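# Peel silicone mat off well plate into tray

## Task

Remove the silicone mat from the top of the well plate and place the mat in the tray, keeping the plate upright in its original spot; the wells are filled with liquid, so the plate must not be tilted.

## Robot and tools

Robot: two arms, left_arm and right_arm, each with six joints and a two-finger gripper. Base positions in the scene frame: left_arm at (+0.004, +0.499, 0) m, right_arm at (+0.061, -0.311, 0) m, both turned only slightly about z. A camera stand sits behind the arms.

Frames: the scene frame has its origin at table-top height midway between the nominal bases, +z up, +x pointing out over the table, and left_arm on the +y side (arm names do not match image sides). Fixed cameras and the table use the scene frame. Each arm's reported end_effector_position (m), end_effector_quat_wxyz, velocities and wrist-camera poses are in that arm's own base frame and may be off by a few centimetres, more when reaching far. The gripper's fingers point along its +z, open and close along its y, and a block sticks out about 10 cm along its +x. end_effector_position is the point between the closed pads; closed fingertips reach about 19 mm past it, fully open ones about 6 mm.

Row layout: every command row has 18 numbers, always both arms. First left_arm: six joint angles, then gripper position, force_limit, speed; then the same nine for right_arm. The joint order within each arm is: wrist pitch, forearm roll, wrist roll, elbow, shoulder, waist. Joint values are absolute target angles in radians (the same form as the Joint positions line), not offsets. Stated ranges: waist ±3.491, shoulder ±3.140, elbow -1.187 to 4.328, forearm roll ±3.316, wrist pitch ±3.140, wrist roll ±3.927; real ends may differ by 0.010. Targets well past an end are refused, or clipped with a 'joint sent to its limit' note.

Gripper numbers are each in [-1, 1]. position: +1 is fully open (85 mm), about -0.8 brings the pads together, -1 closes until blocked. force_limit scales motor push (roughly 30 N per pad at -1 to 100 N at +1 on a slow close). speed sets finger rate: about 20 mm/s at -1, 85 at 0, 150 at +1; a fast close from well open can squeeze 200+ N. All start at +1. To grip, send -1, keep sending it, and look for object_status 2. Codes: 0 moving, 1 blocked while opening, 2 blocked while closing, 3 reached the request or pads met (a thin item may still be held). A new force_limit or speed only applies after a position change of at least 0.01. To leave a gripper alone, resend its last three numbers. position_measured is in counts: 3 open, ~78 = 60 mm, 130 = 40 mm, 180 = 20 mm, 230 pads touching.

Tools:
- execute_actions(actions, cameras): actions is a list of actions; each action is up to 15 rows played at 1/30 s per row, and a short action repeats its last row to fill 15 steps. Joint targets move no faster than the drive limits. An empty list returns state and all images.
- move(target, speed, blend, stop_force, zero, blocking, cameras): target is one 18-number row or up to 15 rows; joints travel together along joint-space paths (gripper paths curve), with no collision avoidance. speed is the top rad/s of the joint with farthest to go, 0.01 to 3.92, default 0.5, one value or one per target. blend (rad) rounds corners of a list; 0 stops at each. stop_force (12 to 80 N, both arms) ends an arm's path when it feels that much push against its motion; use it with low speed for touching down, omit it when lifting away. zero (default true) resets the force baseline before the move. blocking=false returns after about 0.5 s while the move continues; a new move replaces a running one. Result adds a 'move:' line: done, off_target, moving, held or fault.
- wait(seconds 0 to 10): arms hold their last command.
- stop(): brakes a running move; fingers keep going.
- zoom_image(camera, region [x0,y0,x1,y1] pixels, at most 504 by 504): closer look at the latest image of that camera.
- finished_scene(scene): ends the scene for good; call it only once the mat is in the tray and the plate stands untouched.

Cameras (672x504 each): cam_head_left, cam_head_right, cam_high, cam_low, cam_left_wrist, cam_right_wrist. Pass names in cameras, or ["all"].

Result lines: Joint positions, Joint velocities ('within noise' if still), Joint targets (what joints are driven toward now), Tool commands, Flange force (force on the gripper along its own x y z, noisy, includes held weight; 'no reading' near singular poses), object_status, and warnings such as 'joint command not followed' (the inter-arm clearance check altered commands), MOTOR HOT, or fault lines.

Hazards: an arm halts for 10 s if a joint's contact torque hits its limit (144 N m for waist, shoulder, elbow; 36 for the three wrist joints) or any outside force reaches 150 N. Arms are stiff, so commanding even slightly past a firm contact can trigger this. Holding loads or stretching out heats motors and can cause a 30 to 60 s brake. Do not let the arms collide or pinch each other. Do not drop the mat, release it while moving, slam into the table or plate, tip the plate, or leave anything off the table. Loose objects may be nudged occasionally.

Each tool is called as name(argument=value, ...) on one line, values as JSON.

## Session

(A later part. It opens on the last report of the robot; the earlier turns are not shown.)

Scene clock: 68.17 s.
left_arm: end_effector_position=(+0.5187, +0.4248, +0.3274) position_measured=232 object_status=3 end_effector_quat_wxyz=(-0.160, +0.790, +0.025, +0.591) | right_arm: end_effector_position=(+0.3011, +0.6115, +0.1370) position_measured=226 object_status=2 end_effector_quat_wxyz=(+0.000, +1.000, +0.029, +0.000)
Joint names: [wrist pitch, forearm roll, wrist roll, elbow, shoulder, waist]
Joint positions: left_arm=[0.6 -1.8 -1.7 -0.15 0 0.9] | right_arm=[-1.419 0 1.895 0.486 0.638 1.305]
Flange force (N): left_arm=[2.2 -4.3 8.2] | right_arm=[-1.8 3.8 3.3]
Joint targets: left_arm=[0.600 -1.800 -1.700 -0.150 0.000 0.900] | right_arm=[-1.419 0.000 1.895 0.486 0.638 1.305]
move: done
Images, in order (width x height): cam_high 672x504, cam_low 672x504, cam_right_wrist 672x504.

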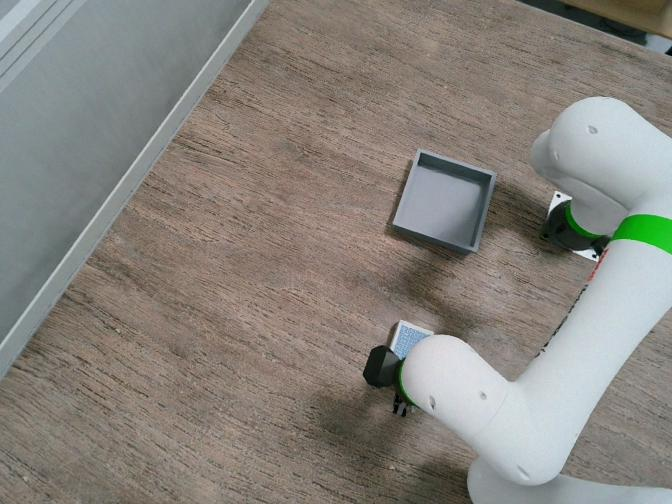

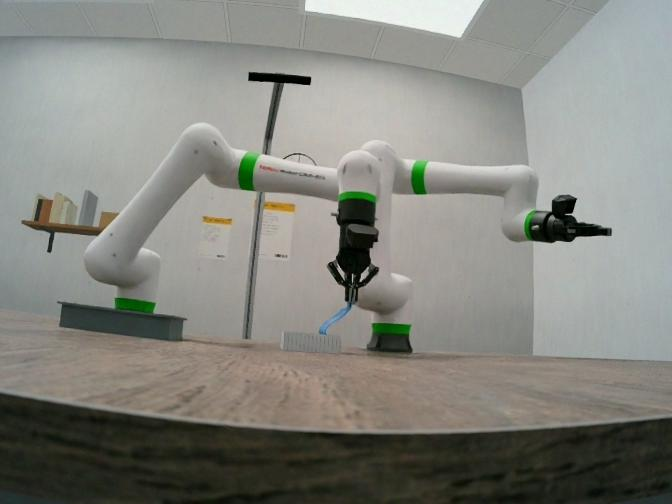

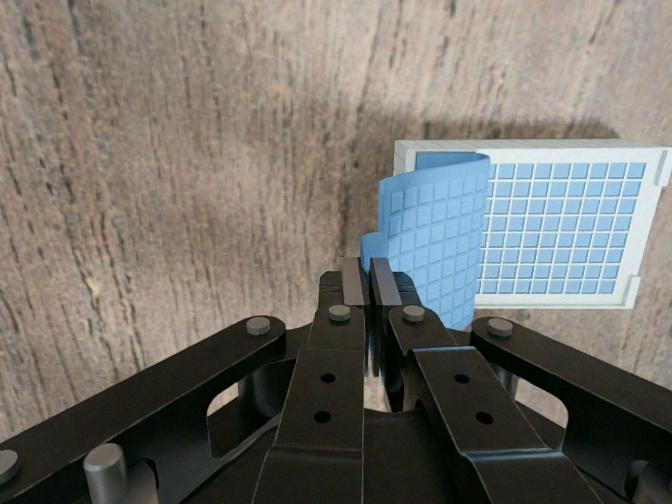

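move(target=[[0.6,-1.8,-1.7,-0.15,0,0.9,-1,-1,0,-1.328,0,1.9599,0.1375,0.3803,1.2401,-1,-0.5,-1],[0.6,-1.8,-1.7,-0.15,0,0.9,-1,-1,0,-1.222,0,1.9924,-0.0308,0.318,1.2076,-1,-0.5,-1]], speed=[0.15,0.08], blend=[0.02,0], cameras=["cam_low","cam_right_wrist"])

zoom_image(camera="cam_low", region=[220, 270, 400, 370])

Scene clock: 73.93 s.
left_arm: end_effector_position=(+0.5187, +0.4248, +0.3274) position_measured=232 object_status=3 end_effector_quat_wxyz=(-0.160, +0.790, +0.025, +0.591) | right_arm: end_effector_position=(+0.3106, +0.4514, +0.1151) position_measured=226 object_status=2 end_effector_quat_wxyz=(+0.000, +1.000, +0.029, +0.000)
Joint names: [wrist pitch, forearm roll, wrist roll, elbow, shoulder, waist]
Joint positions: left_arm=[0.6 -1.8 -1.7 -0.15 0 0.9] | right_arm=[-1.222 0 1.992 -0.031 0.318 1.208]
Flange force (N): left_arm=[2.0 -4.1 8.1] | right_arm=[-2.4 1.1 2.9]
Joint targets: left_arm=[0.600 -1.800 -1.700 -0.150 0.000 0.900] | right_arm=[-1.222 0.000 1.992 -0.031 0.318 1.208]
move: done
Images, in order (width x height): cam_low 672x504, cam_right_wrist 672x504.

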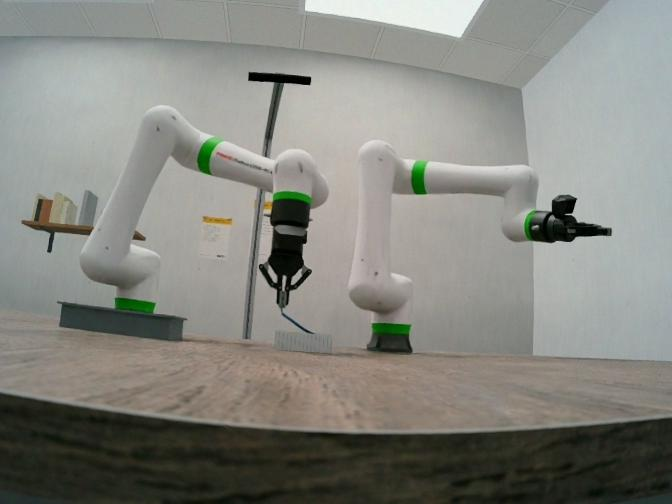

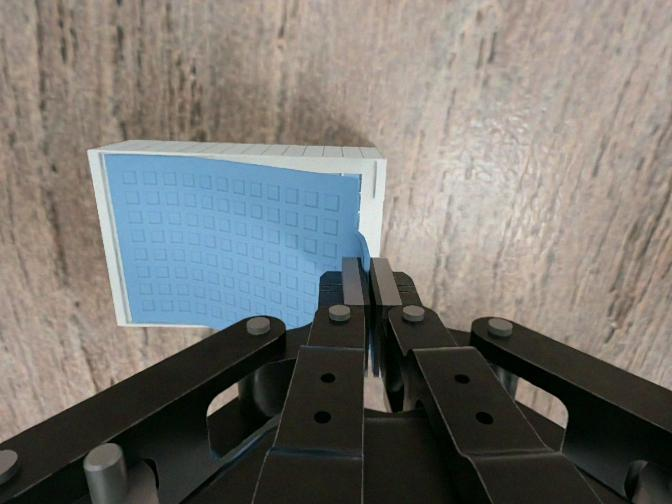

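Scaled by 2.800 from the camera's 672x504 image, which has a finer 960x720 frame.

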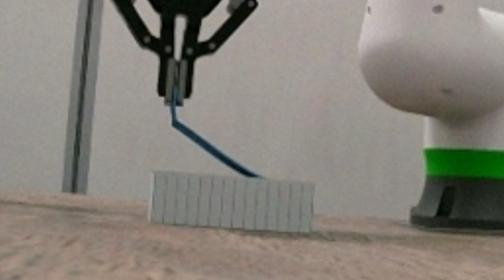

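move(target=[0.6,-1.8,-1.7,-0.15,0,0.9,-1,-1,0,-1.193,0,2.0433,-0.1683,0.2095,1.1567,-1,-0.5,-1], speed=0.06, cameras=["cam_low","cam_right_wrist","cam_high","cam_head_left"])

zoom_image(camera="cam_low", region=[220, 270, 400, 370])

zoom_image(camera="cam_high", region=[380, 240, 500, 360])

zoom_image(camera="cam_head_left", region=[290, 310, 410, 400])

Scene clock: 79.70 s.
left_arm: end_effector_position=(+0.5187, +0.4248, +0.3274) position_measured=232 object_status=3 end_effector_quat_wxyz=(-0.160, +0.790, +0.025, +0.591) | right_arm: end_effector_position=(+0.3141, +0.3917, +0.1150) position_measured=226 object_status=2 end_effector_quat_wxyz=(+0.000, +1.000, +0.029, +0.000)
Joint names: [wrist pitch, forearm roll, wrist roll, elbow, shoulder, waist]
Joint positions: left_arm=[0.6 -1.8 -1.7 -0.15 0 0.9] | right_arm=[-1.193 0 2.043 -0.168 0.21 1.157]
Flange force (N): left_arm=[2.3 -4.1 8.3] | right_arm=[-2.4 1.5 2.4]
Joint targets: left_arm=[0.600 -1.800 -1.700 -0.150 0.000 0.900] | right_arm=[-1.193 0.000 2.043 -0.168 0.209 1.157]
move: done
Images, in order (width x height): cam_head_left 672x504, cam_high 672x504, cam_low 672x504, cam_right_wrist 672x504.

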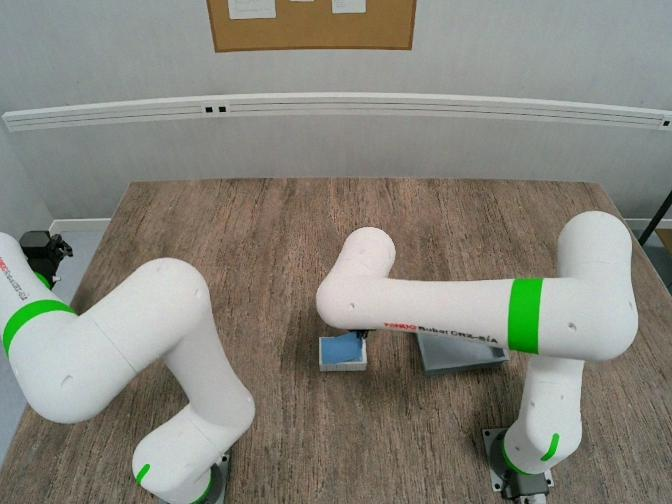

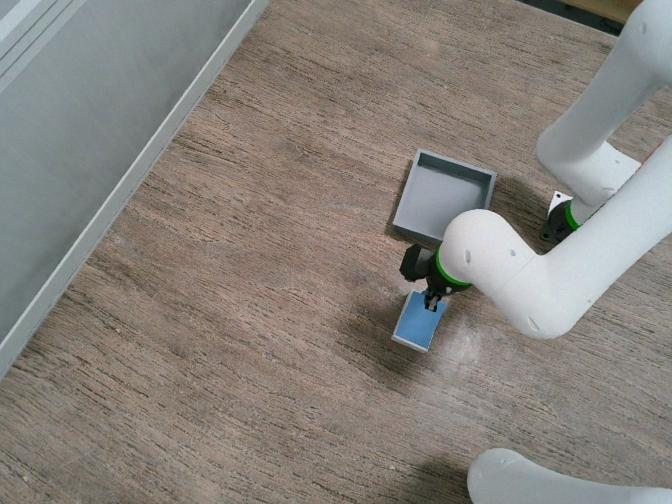

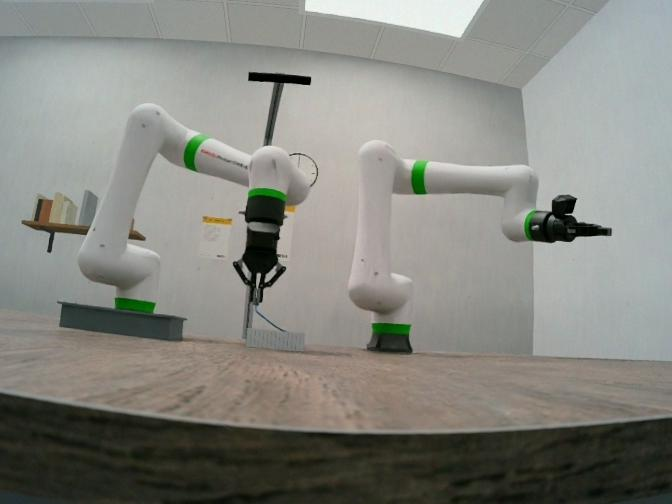

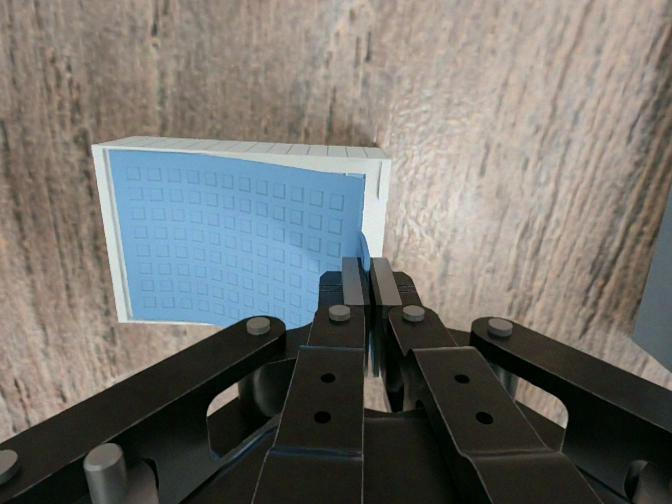

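Scaled by 2.800 from the camera's 672x504 image, which has a finer 960x720 frame.

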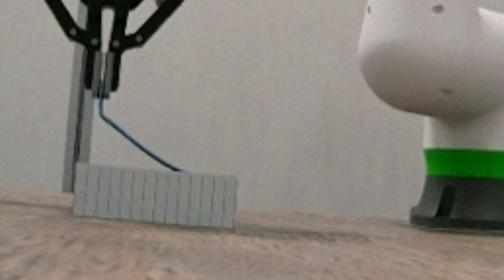

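Scaled by 4.200 from the camera's 672x504 image, which has a finer 960x720 frame.

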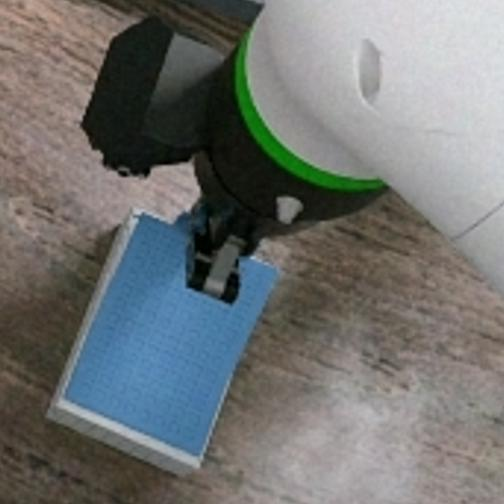

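Scaled by 4.200 from the camera's 672x504 image, which has a finer 960x720 frame.

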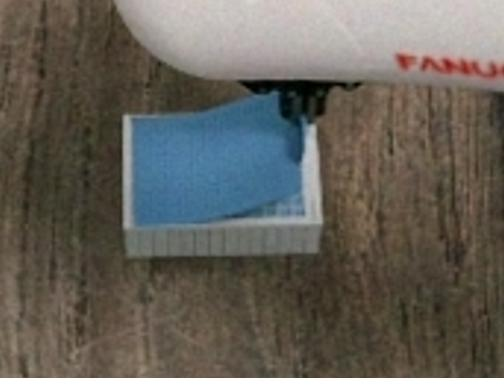

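move(target=[[1.1251,-1.9129,-2.0793,-0.42,0.08,-0.05,-1,-1,0,-1.193,0,2.0433,-0.1683,0.2095,1.1567,-1,-0.5,-1],[1.052,-1.851,-2.105,-0.469,0.19,-0.173,-1,-1,0,-1.193,0,2.0433,-0.1683,0.2095,1.1567,-1,-0.5,-1]], speed=[0.6,0.2], blend=[0.03,0], cameras=["cam_low","cam_left_wrist"])

zoom_image(camera="cam_low", region=[220, 270, 400, 370])

Scene clock: 82.70 s.
left_arm: end_effector_position=(+0.3725, -0.2932, +0.0714) position_measured=232 object_status=3 end_effector_quat_wxyz=(+0.330, +0.637, -0.584, +0.380) | right_arm: end_effector_position=(+0.3141, +0.3916, +0.1150) position_measured=226 object_status=2 end_effector_quat_wxyz=(+0.000, +1.000, +0.029, +0.000)
Joint names: [wrist pitch, forearm roll, wrist roll, elbow, shoulder, waist]
Joint positions: left_arm=[1.052 -1.851 -2.105 -0.469 0.19 -0.173] | right_arm=[-1.193 0 2.043 -0.168 0.209 1.157]
Flange force (N): left_arm=[-3.1 -7.0 5.7] | right_arm=[-2.6 1.1 2.5]
Joint targets: left_arm=[1.052 -1.851 -2.105 -0.469 0.190 -0.173] | right_arm=[-1.193 0.000 2.043 -0.168 0.210 1.157]
move: done
Images, in order (width x height): cam_low 672x504, cam_left_wrist 672x504.

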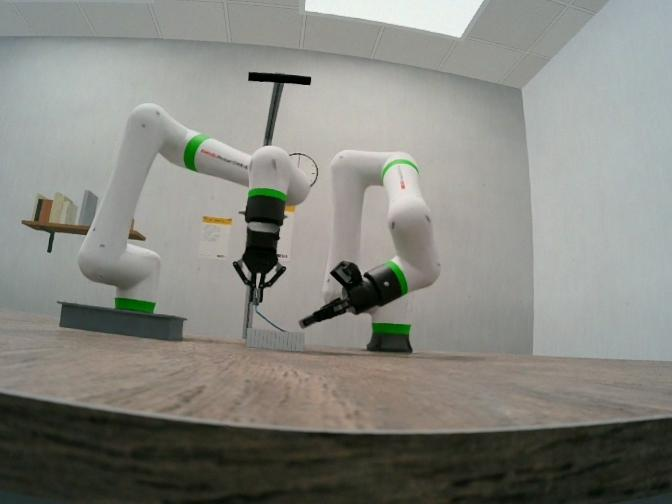

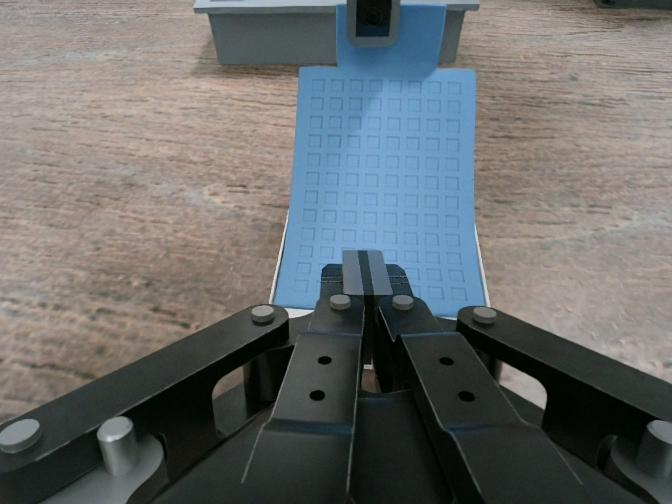

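Scaled by 2.800 from the camera's 672x504 image, which has a finer 960x720 frame.

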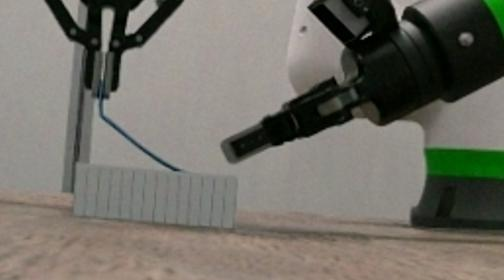

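move(target=[1.046,-1.848,-2.107,-0.469,0.24,-0.184,-1,-1,0,-1.193,0,2.0433,-0.1683,0.2095,1.1567,-1,-0.5,-1], speed=0.04, stop_force=12, cameras=["cam_low","cam_left_wrist","cam_right_wrist"])

zoom_image(camera="cam_low", region=[220, 270, 400, 370])

Scene clock: 84.50 s.
left_arm: end_effector_position=(+0.3690, -0.2948, +0.0612) position_measured=232 object_status=3 end_effector_quat_wxyz=(+0.336, +0.641, -0.582, +0.371) | right_arm: end_effector_position=(+0.3141, +0.3916, +0.1150) position_measured=226 object_status=2 end_effector_quat_wxyz=(+0.000, +1.000, +0.029, +0.000)
Joint names: [wrist pitch, forearm roll, wrist roll, elbow, shoulder, waist]
Joint positions: left_arm=[1.049 -1.849 -2.106 -0.469 0.214 -0.178] | right_arm=[-1.193 0 2.043 -0.168 0.209 1.157]
Flange force (N): left_arm=[25.4 -5.9 -19.0] | right_arm=[-2.7 1.3 2.6]
Joint targets: left_arm=[1.049 -1.849 -2.106 -0.469 0.214 -0.178] | right_arm=[-1.193 0.000 2.043 -0.168 0.210 1.157]
move: contact (left_arm); left_arm: the shoulder is farthest, 0.026 rad from its target
Images, in order (width x height): cam_low 672x504, cam_left_wrist 672x504, cam_right_wrist 672x504.

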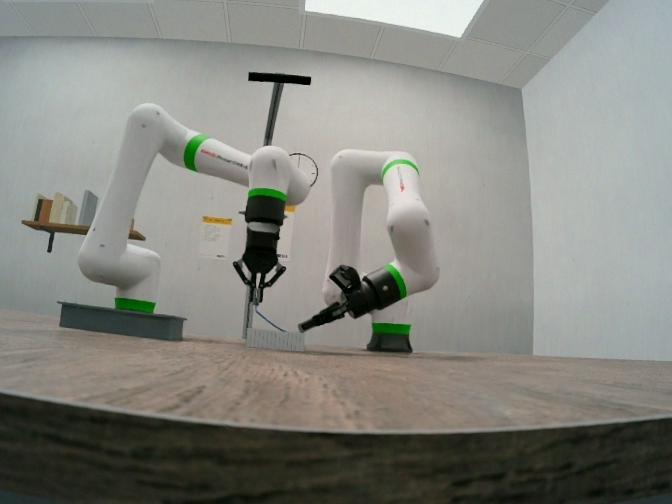

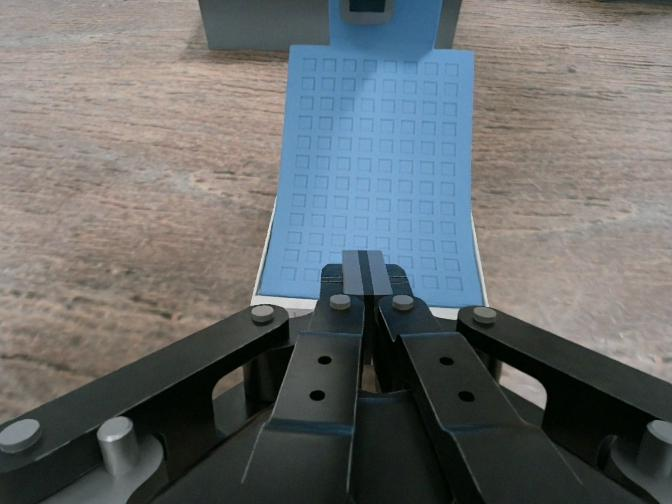

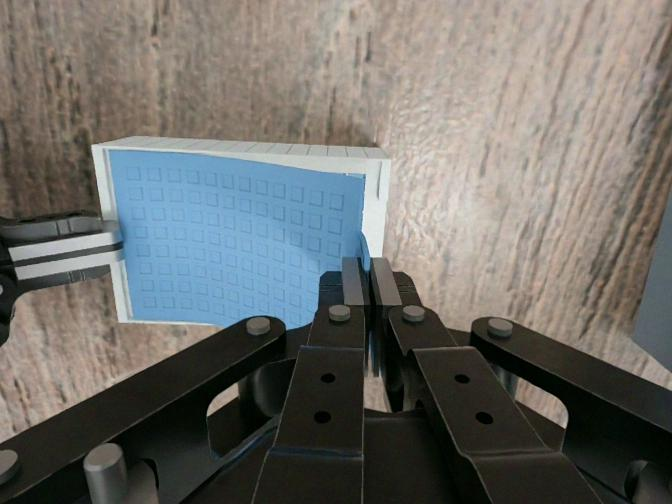

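Scaled by 2.800 from the camera's 672x504 image, which has a finer 960x720 frame.

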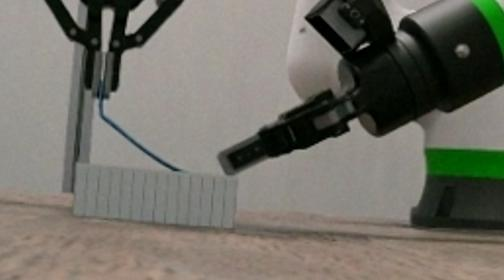

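move(target=[1.049,-1.849,-2.106,-0.469,0.214,-0.178,-1,-1,0,-1.4091,0,1.996,0.0948,0.2565,1.204,-1,-0.5,-1], speed=0.1, cameras=["cam_low","cam_left_wrist"])

zoom_image(camera="cam_low", region=[220, 270, 400, 370])

Scene clock: 87.70 s.
left_arm: end_effector_position=(+0.3692, -0.2947, +0.0613) position_measured=232 object_status=3 end_effector_quat_wxyz=(+0.336, +0.641, -0.582, +0.371) | right_arm: end_effector_position=(+0.3109, +0.4466, +0.2000) position_measured=226 object_status=2 end_effector_quat_wxyz=(+0.000, +1.000, +0.029, +0.000)
Joint names: [wrist pitch, forearm roll, wrist roll, elbow, shoulder, waist]
Joint positions: left_arm=[1.049 -1.849 -2.106 -0.469 0.214 -0.178] | right_arm=[-1.409 0 1.996 0.095 0.257 1.204]
Flange force (N): left_arm=[20.5 -4.5 -6.9] | right_arm=[-2.4 2.1 3.2]
Joint targets: left_arm=[1.049 -1.849 -2.106 -0.469 0.214 -0.178] | right_arm=[-1.409 0.000 1.996 0.095 0.256 1.204]
move: done
Images, in order (width x height): cam_low 672x504, cam_left_wrist 672x504.

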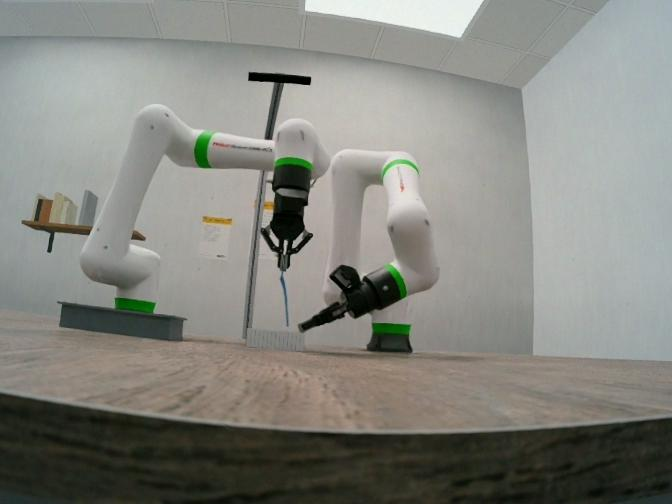

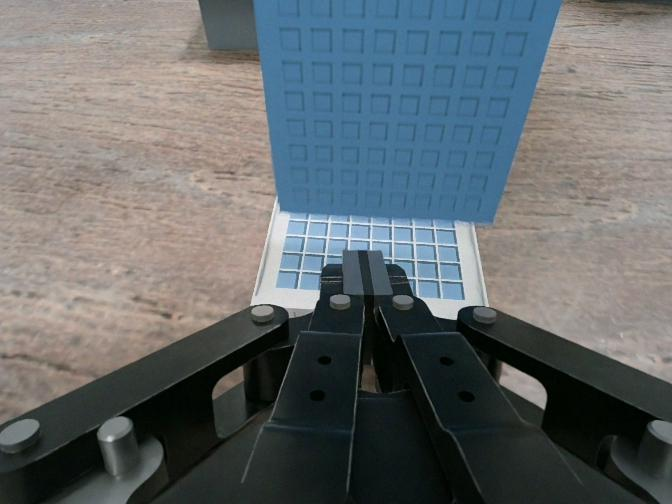

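Scaled by 2.800 from the camera's 672x504 image, which has a finer 960x720 frame.

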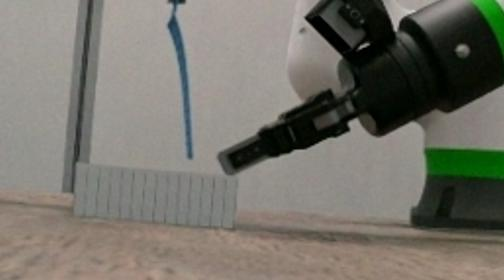

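move(target=[[1.049,-1.849,-2.106,-0.469,0.16,-0.178,-1,-1,0,-1.6635,0,1.996,0.3395,0.2468,1.204,-1,-0.5,-1],[1.1251,-1.9129,-2.0793,-0.42,0.08,-0.05,-1,-1,0,-1.6425,0,2.362,-0.0581,-0.1298,0.838,-1,-0.5,-1]], speed=[0.25,0.5], blend=[0.05,0], cameras=["cam_low","cam_right_wrist","cam_high","cam_head_left"])

Scene clock: 90.70 s.
left_arm: end_effector_position=(+0.4126, -0.2428, +0.1325) position_measured=232 object_status=3 end_effector_quat_wxyz=(+0.290, +0.626, -0.587, +0.424) | right_arm: end_effector_position=(+0.3481, +0.1924, +0.3100) position_measured=226 object_status=2 end_effector_quat_wxyz=(+0.000, +1.000, +0.029, +0.000)
Joint names: [wrist pitch, forearm roll, wrist roll, elbow, shoulder, waist]
Joint positions: left_arm=[1.125 -1.913 -2.079 -0.42 0.08 -0.05] | right_arm=[-1.642 0 2.362 -0.058 -0.13 0.838]
Flange force (N): left_arm=[-2.7 -6.7 4.7] | right_arm=[-4.5 1.2 3.7]
Joint targets: left_arm=[1.125 -1.913 -2.079 -0.420 0.080 -0.050] | right_arm=[-1.643 0.000 2.362 -0.058 -0.130 0.838]
move: done
Images, in order (width x height): cam_head_left 672x504, cam_high 672x504, cam_low 672x504, cam_right_wrist 672x504.

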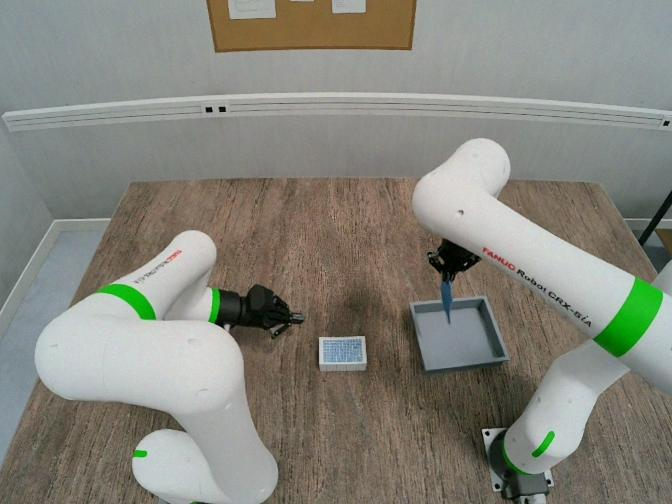

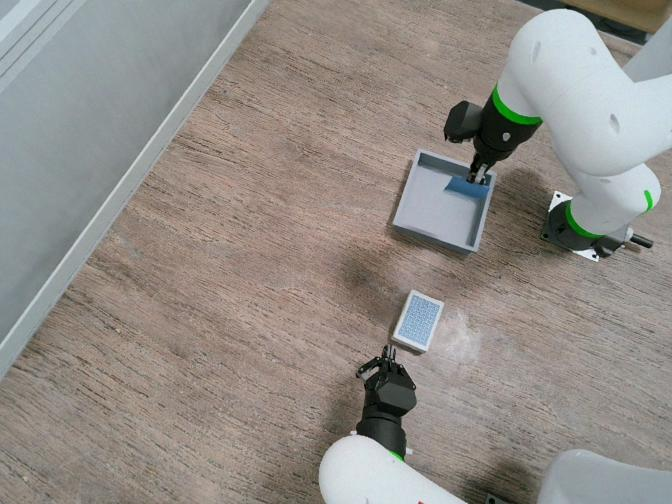

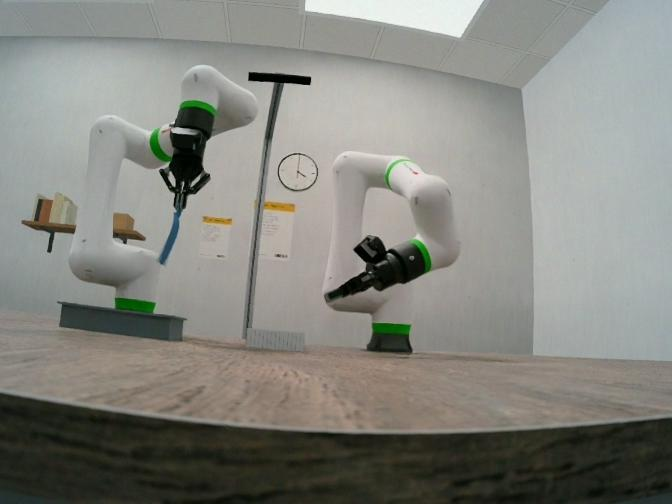

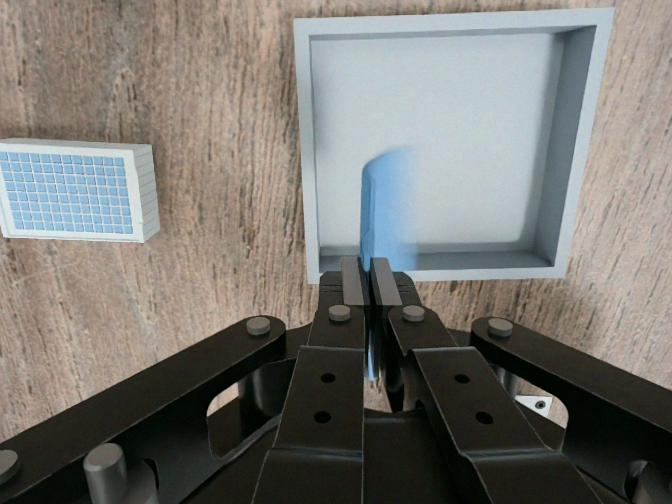

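move(target=[[1.1251,-1.9129,-2.0793,-0.42,0.08,-0.05,-1,-1,0,-1.2981,0,2.362,-0.3661,-0.0934,0.838,-1,-0.5,-1],[1.1251,-1.9129,-2.0793,-0.42,0.08,-0.05,-1,-1,0,-1.1626,0,2.4549,-0.5055,-0.0973,0.7451,-1,-0.5,-1],[1.1251,-1.9129,-2.0793,-0.42,0.08,-0.05,-1,-1,0,-1.001,0,2.5547,-0.6261,-0.0563,0.6453,-1,-0.5,-1]], speed=[0.3,0.12,0.1], blend=[0.02,0.02,0], cameras=["cam_low","cam_right_wrist","cam_high","cam_head_left","cam_head_right"])

Scene clock: 95.30 s.
left_arm: end_effector_position=(+0.4126, -0.2428, +0.1325) position_measured=232 object_status=3 end_effector_quat_wxyz=(+0.290, +0.626, -0.587, +0.424) | right_arm: end_effector_position=(+0.3490, +0.1000, +0.0500) position_measured=226 object_status=2 end_effector_quat_wxyz=(+0.000, +1.000, +0.029, +0.000)
Joint names: [wrist pitch, forearm roll, wrist roll, elbow, shoulder, waist]
Joint positions: left_arm=[1.125 -1.913 -2.079 -0.42 0.08 -0.05] | right_arm=[-1.001 0 2.555 -0.626 -0.056 0.645]
Flange force (N): left_arm=[-2.5 -7.1 4.7] | right_arm=[-4.2 -0.3 1.7]
Joint targets: left_arm=[1.125 -1.913 -2.079 -0.420 0.080 -0.050] | right_arm=[-1.001 0.000 2.555 -0.626 -0.056 0.645]
move: done
Images, in order (width x height): cam_head_left 672x504, cam_head_right 672x504, cam_high 672x504, cam_low 672x504, cam_right_wrist 672x504.

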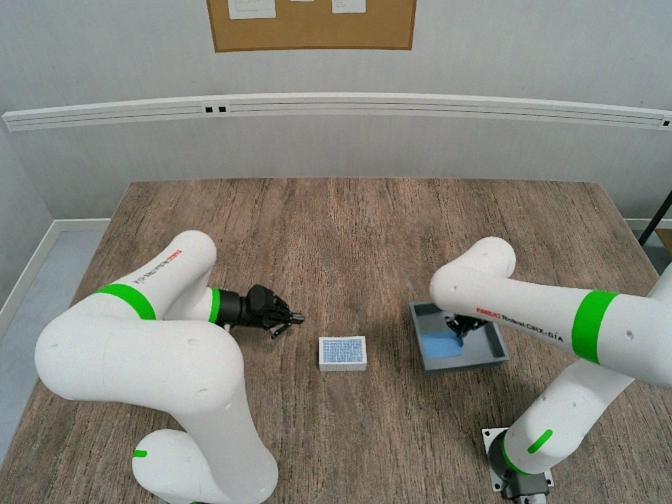

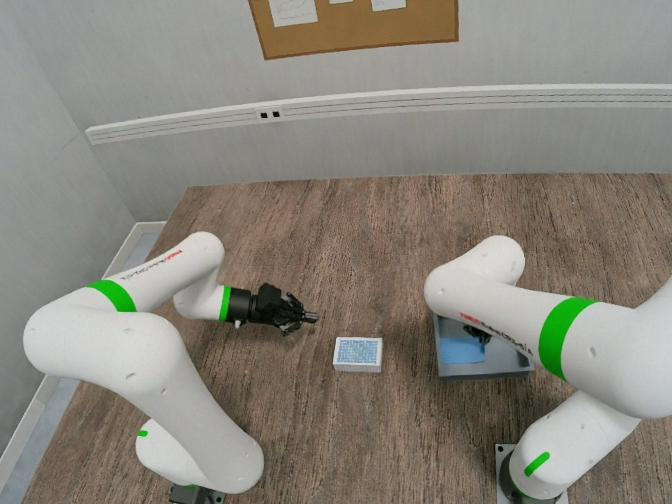

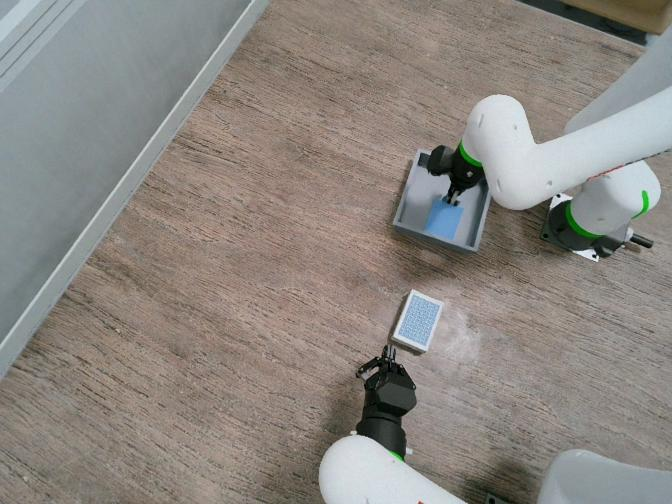

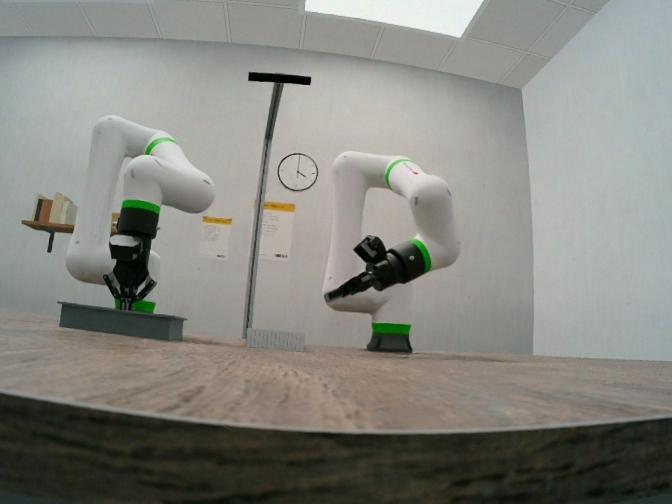

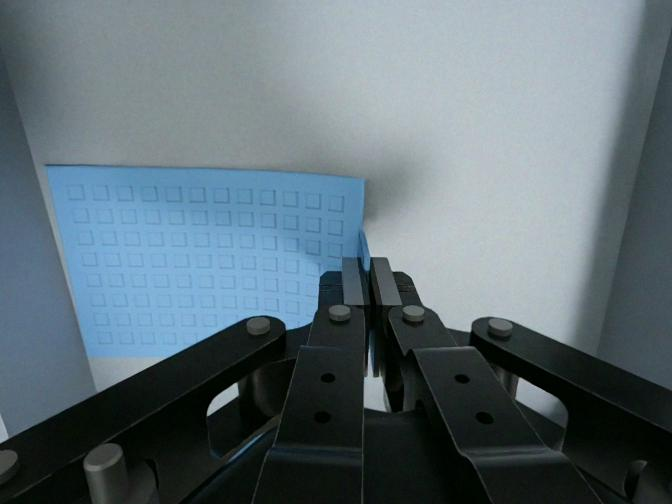

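move(target=[[1.1251,-1.9129,-2.0793,-0.42,0.08,-0.05,-1,-1,0,-1.001,0,2.5547,-0.6261,-0.0563,0.6453,0.3,-0.5,-0.5],[1.1251,-1.9129,-2.0793,-0.42,0.08,-0.05,-1,-1,0,-1.2983,0,2.5547,-0.4568,-0.1843,0.6453,0.3,-0.5,-0.5]], speed=0.2, cameras=["cam_right_wrist","cam_head_left"])

Scene clock: 98.60 s.
left_arm: end_effector_position=(+0.4126, -0.2428, +0.1325) position_measured=232 object_status=3 end_effector_quat_wxyz=(+0.290, +0.626, -0.587, +0.424) | right_arm: end_effector_position=(+0.3490, +0.1000, +0.1599) position_measured=91 object_status=3 end_effector_quat_wxyz=(+0.000, +1.000, +0.029, +0.000)
Joint names: [wrist pitch, forearm roll, wrist roll, elbow, shoulder, waist]
Joint positions: left_arm=[1.125 -1.913 -2.079 -0.42 0.08 -0.05] | right_arm=[-1.298 0 2.555 -0.457 -0.184 0.645]
Flange force (N): left_arm=[-2.2 -6.9 4.8] | right_arm=[-3.9 0.0 2.4]
Joint targets: left_arm=[1.125 -1.913 -2.079 -0.420 0.080 -0.050] | right_arm=[-1.298 0.000 2.555 -0.457 -0.184 0.645]
move: done
Images, in order (width x height): cam_head_left 672x504, cam_right_wrist 672x504.

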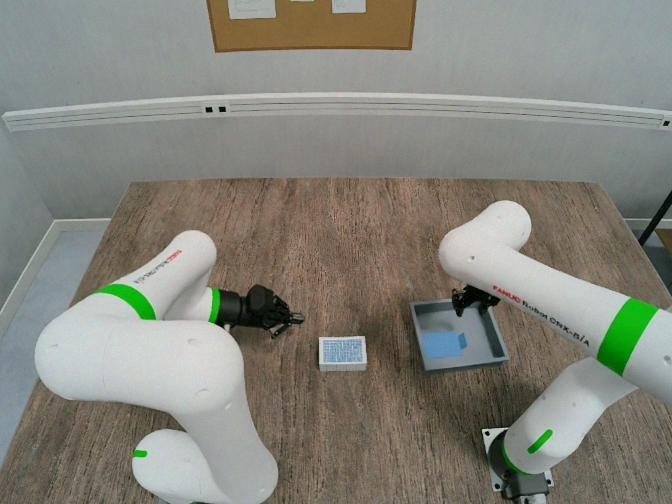

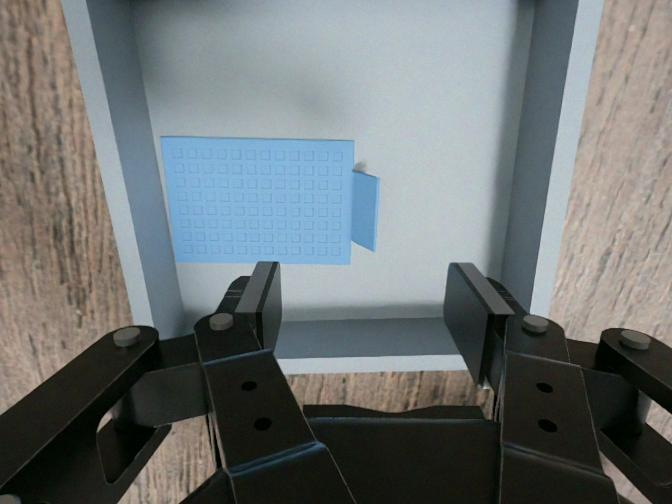

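finished_scene(scene=1)

The scene is finished: the task was done.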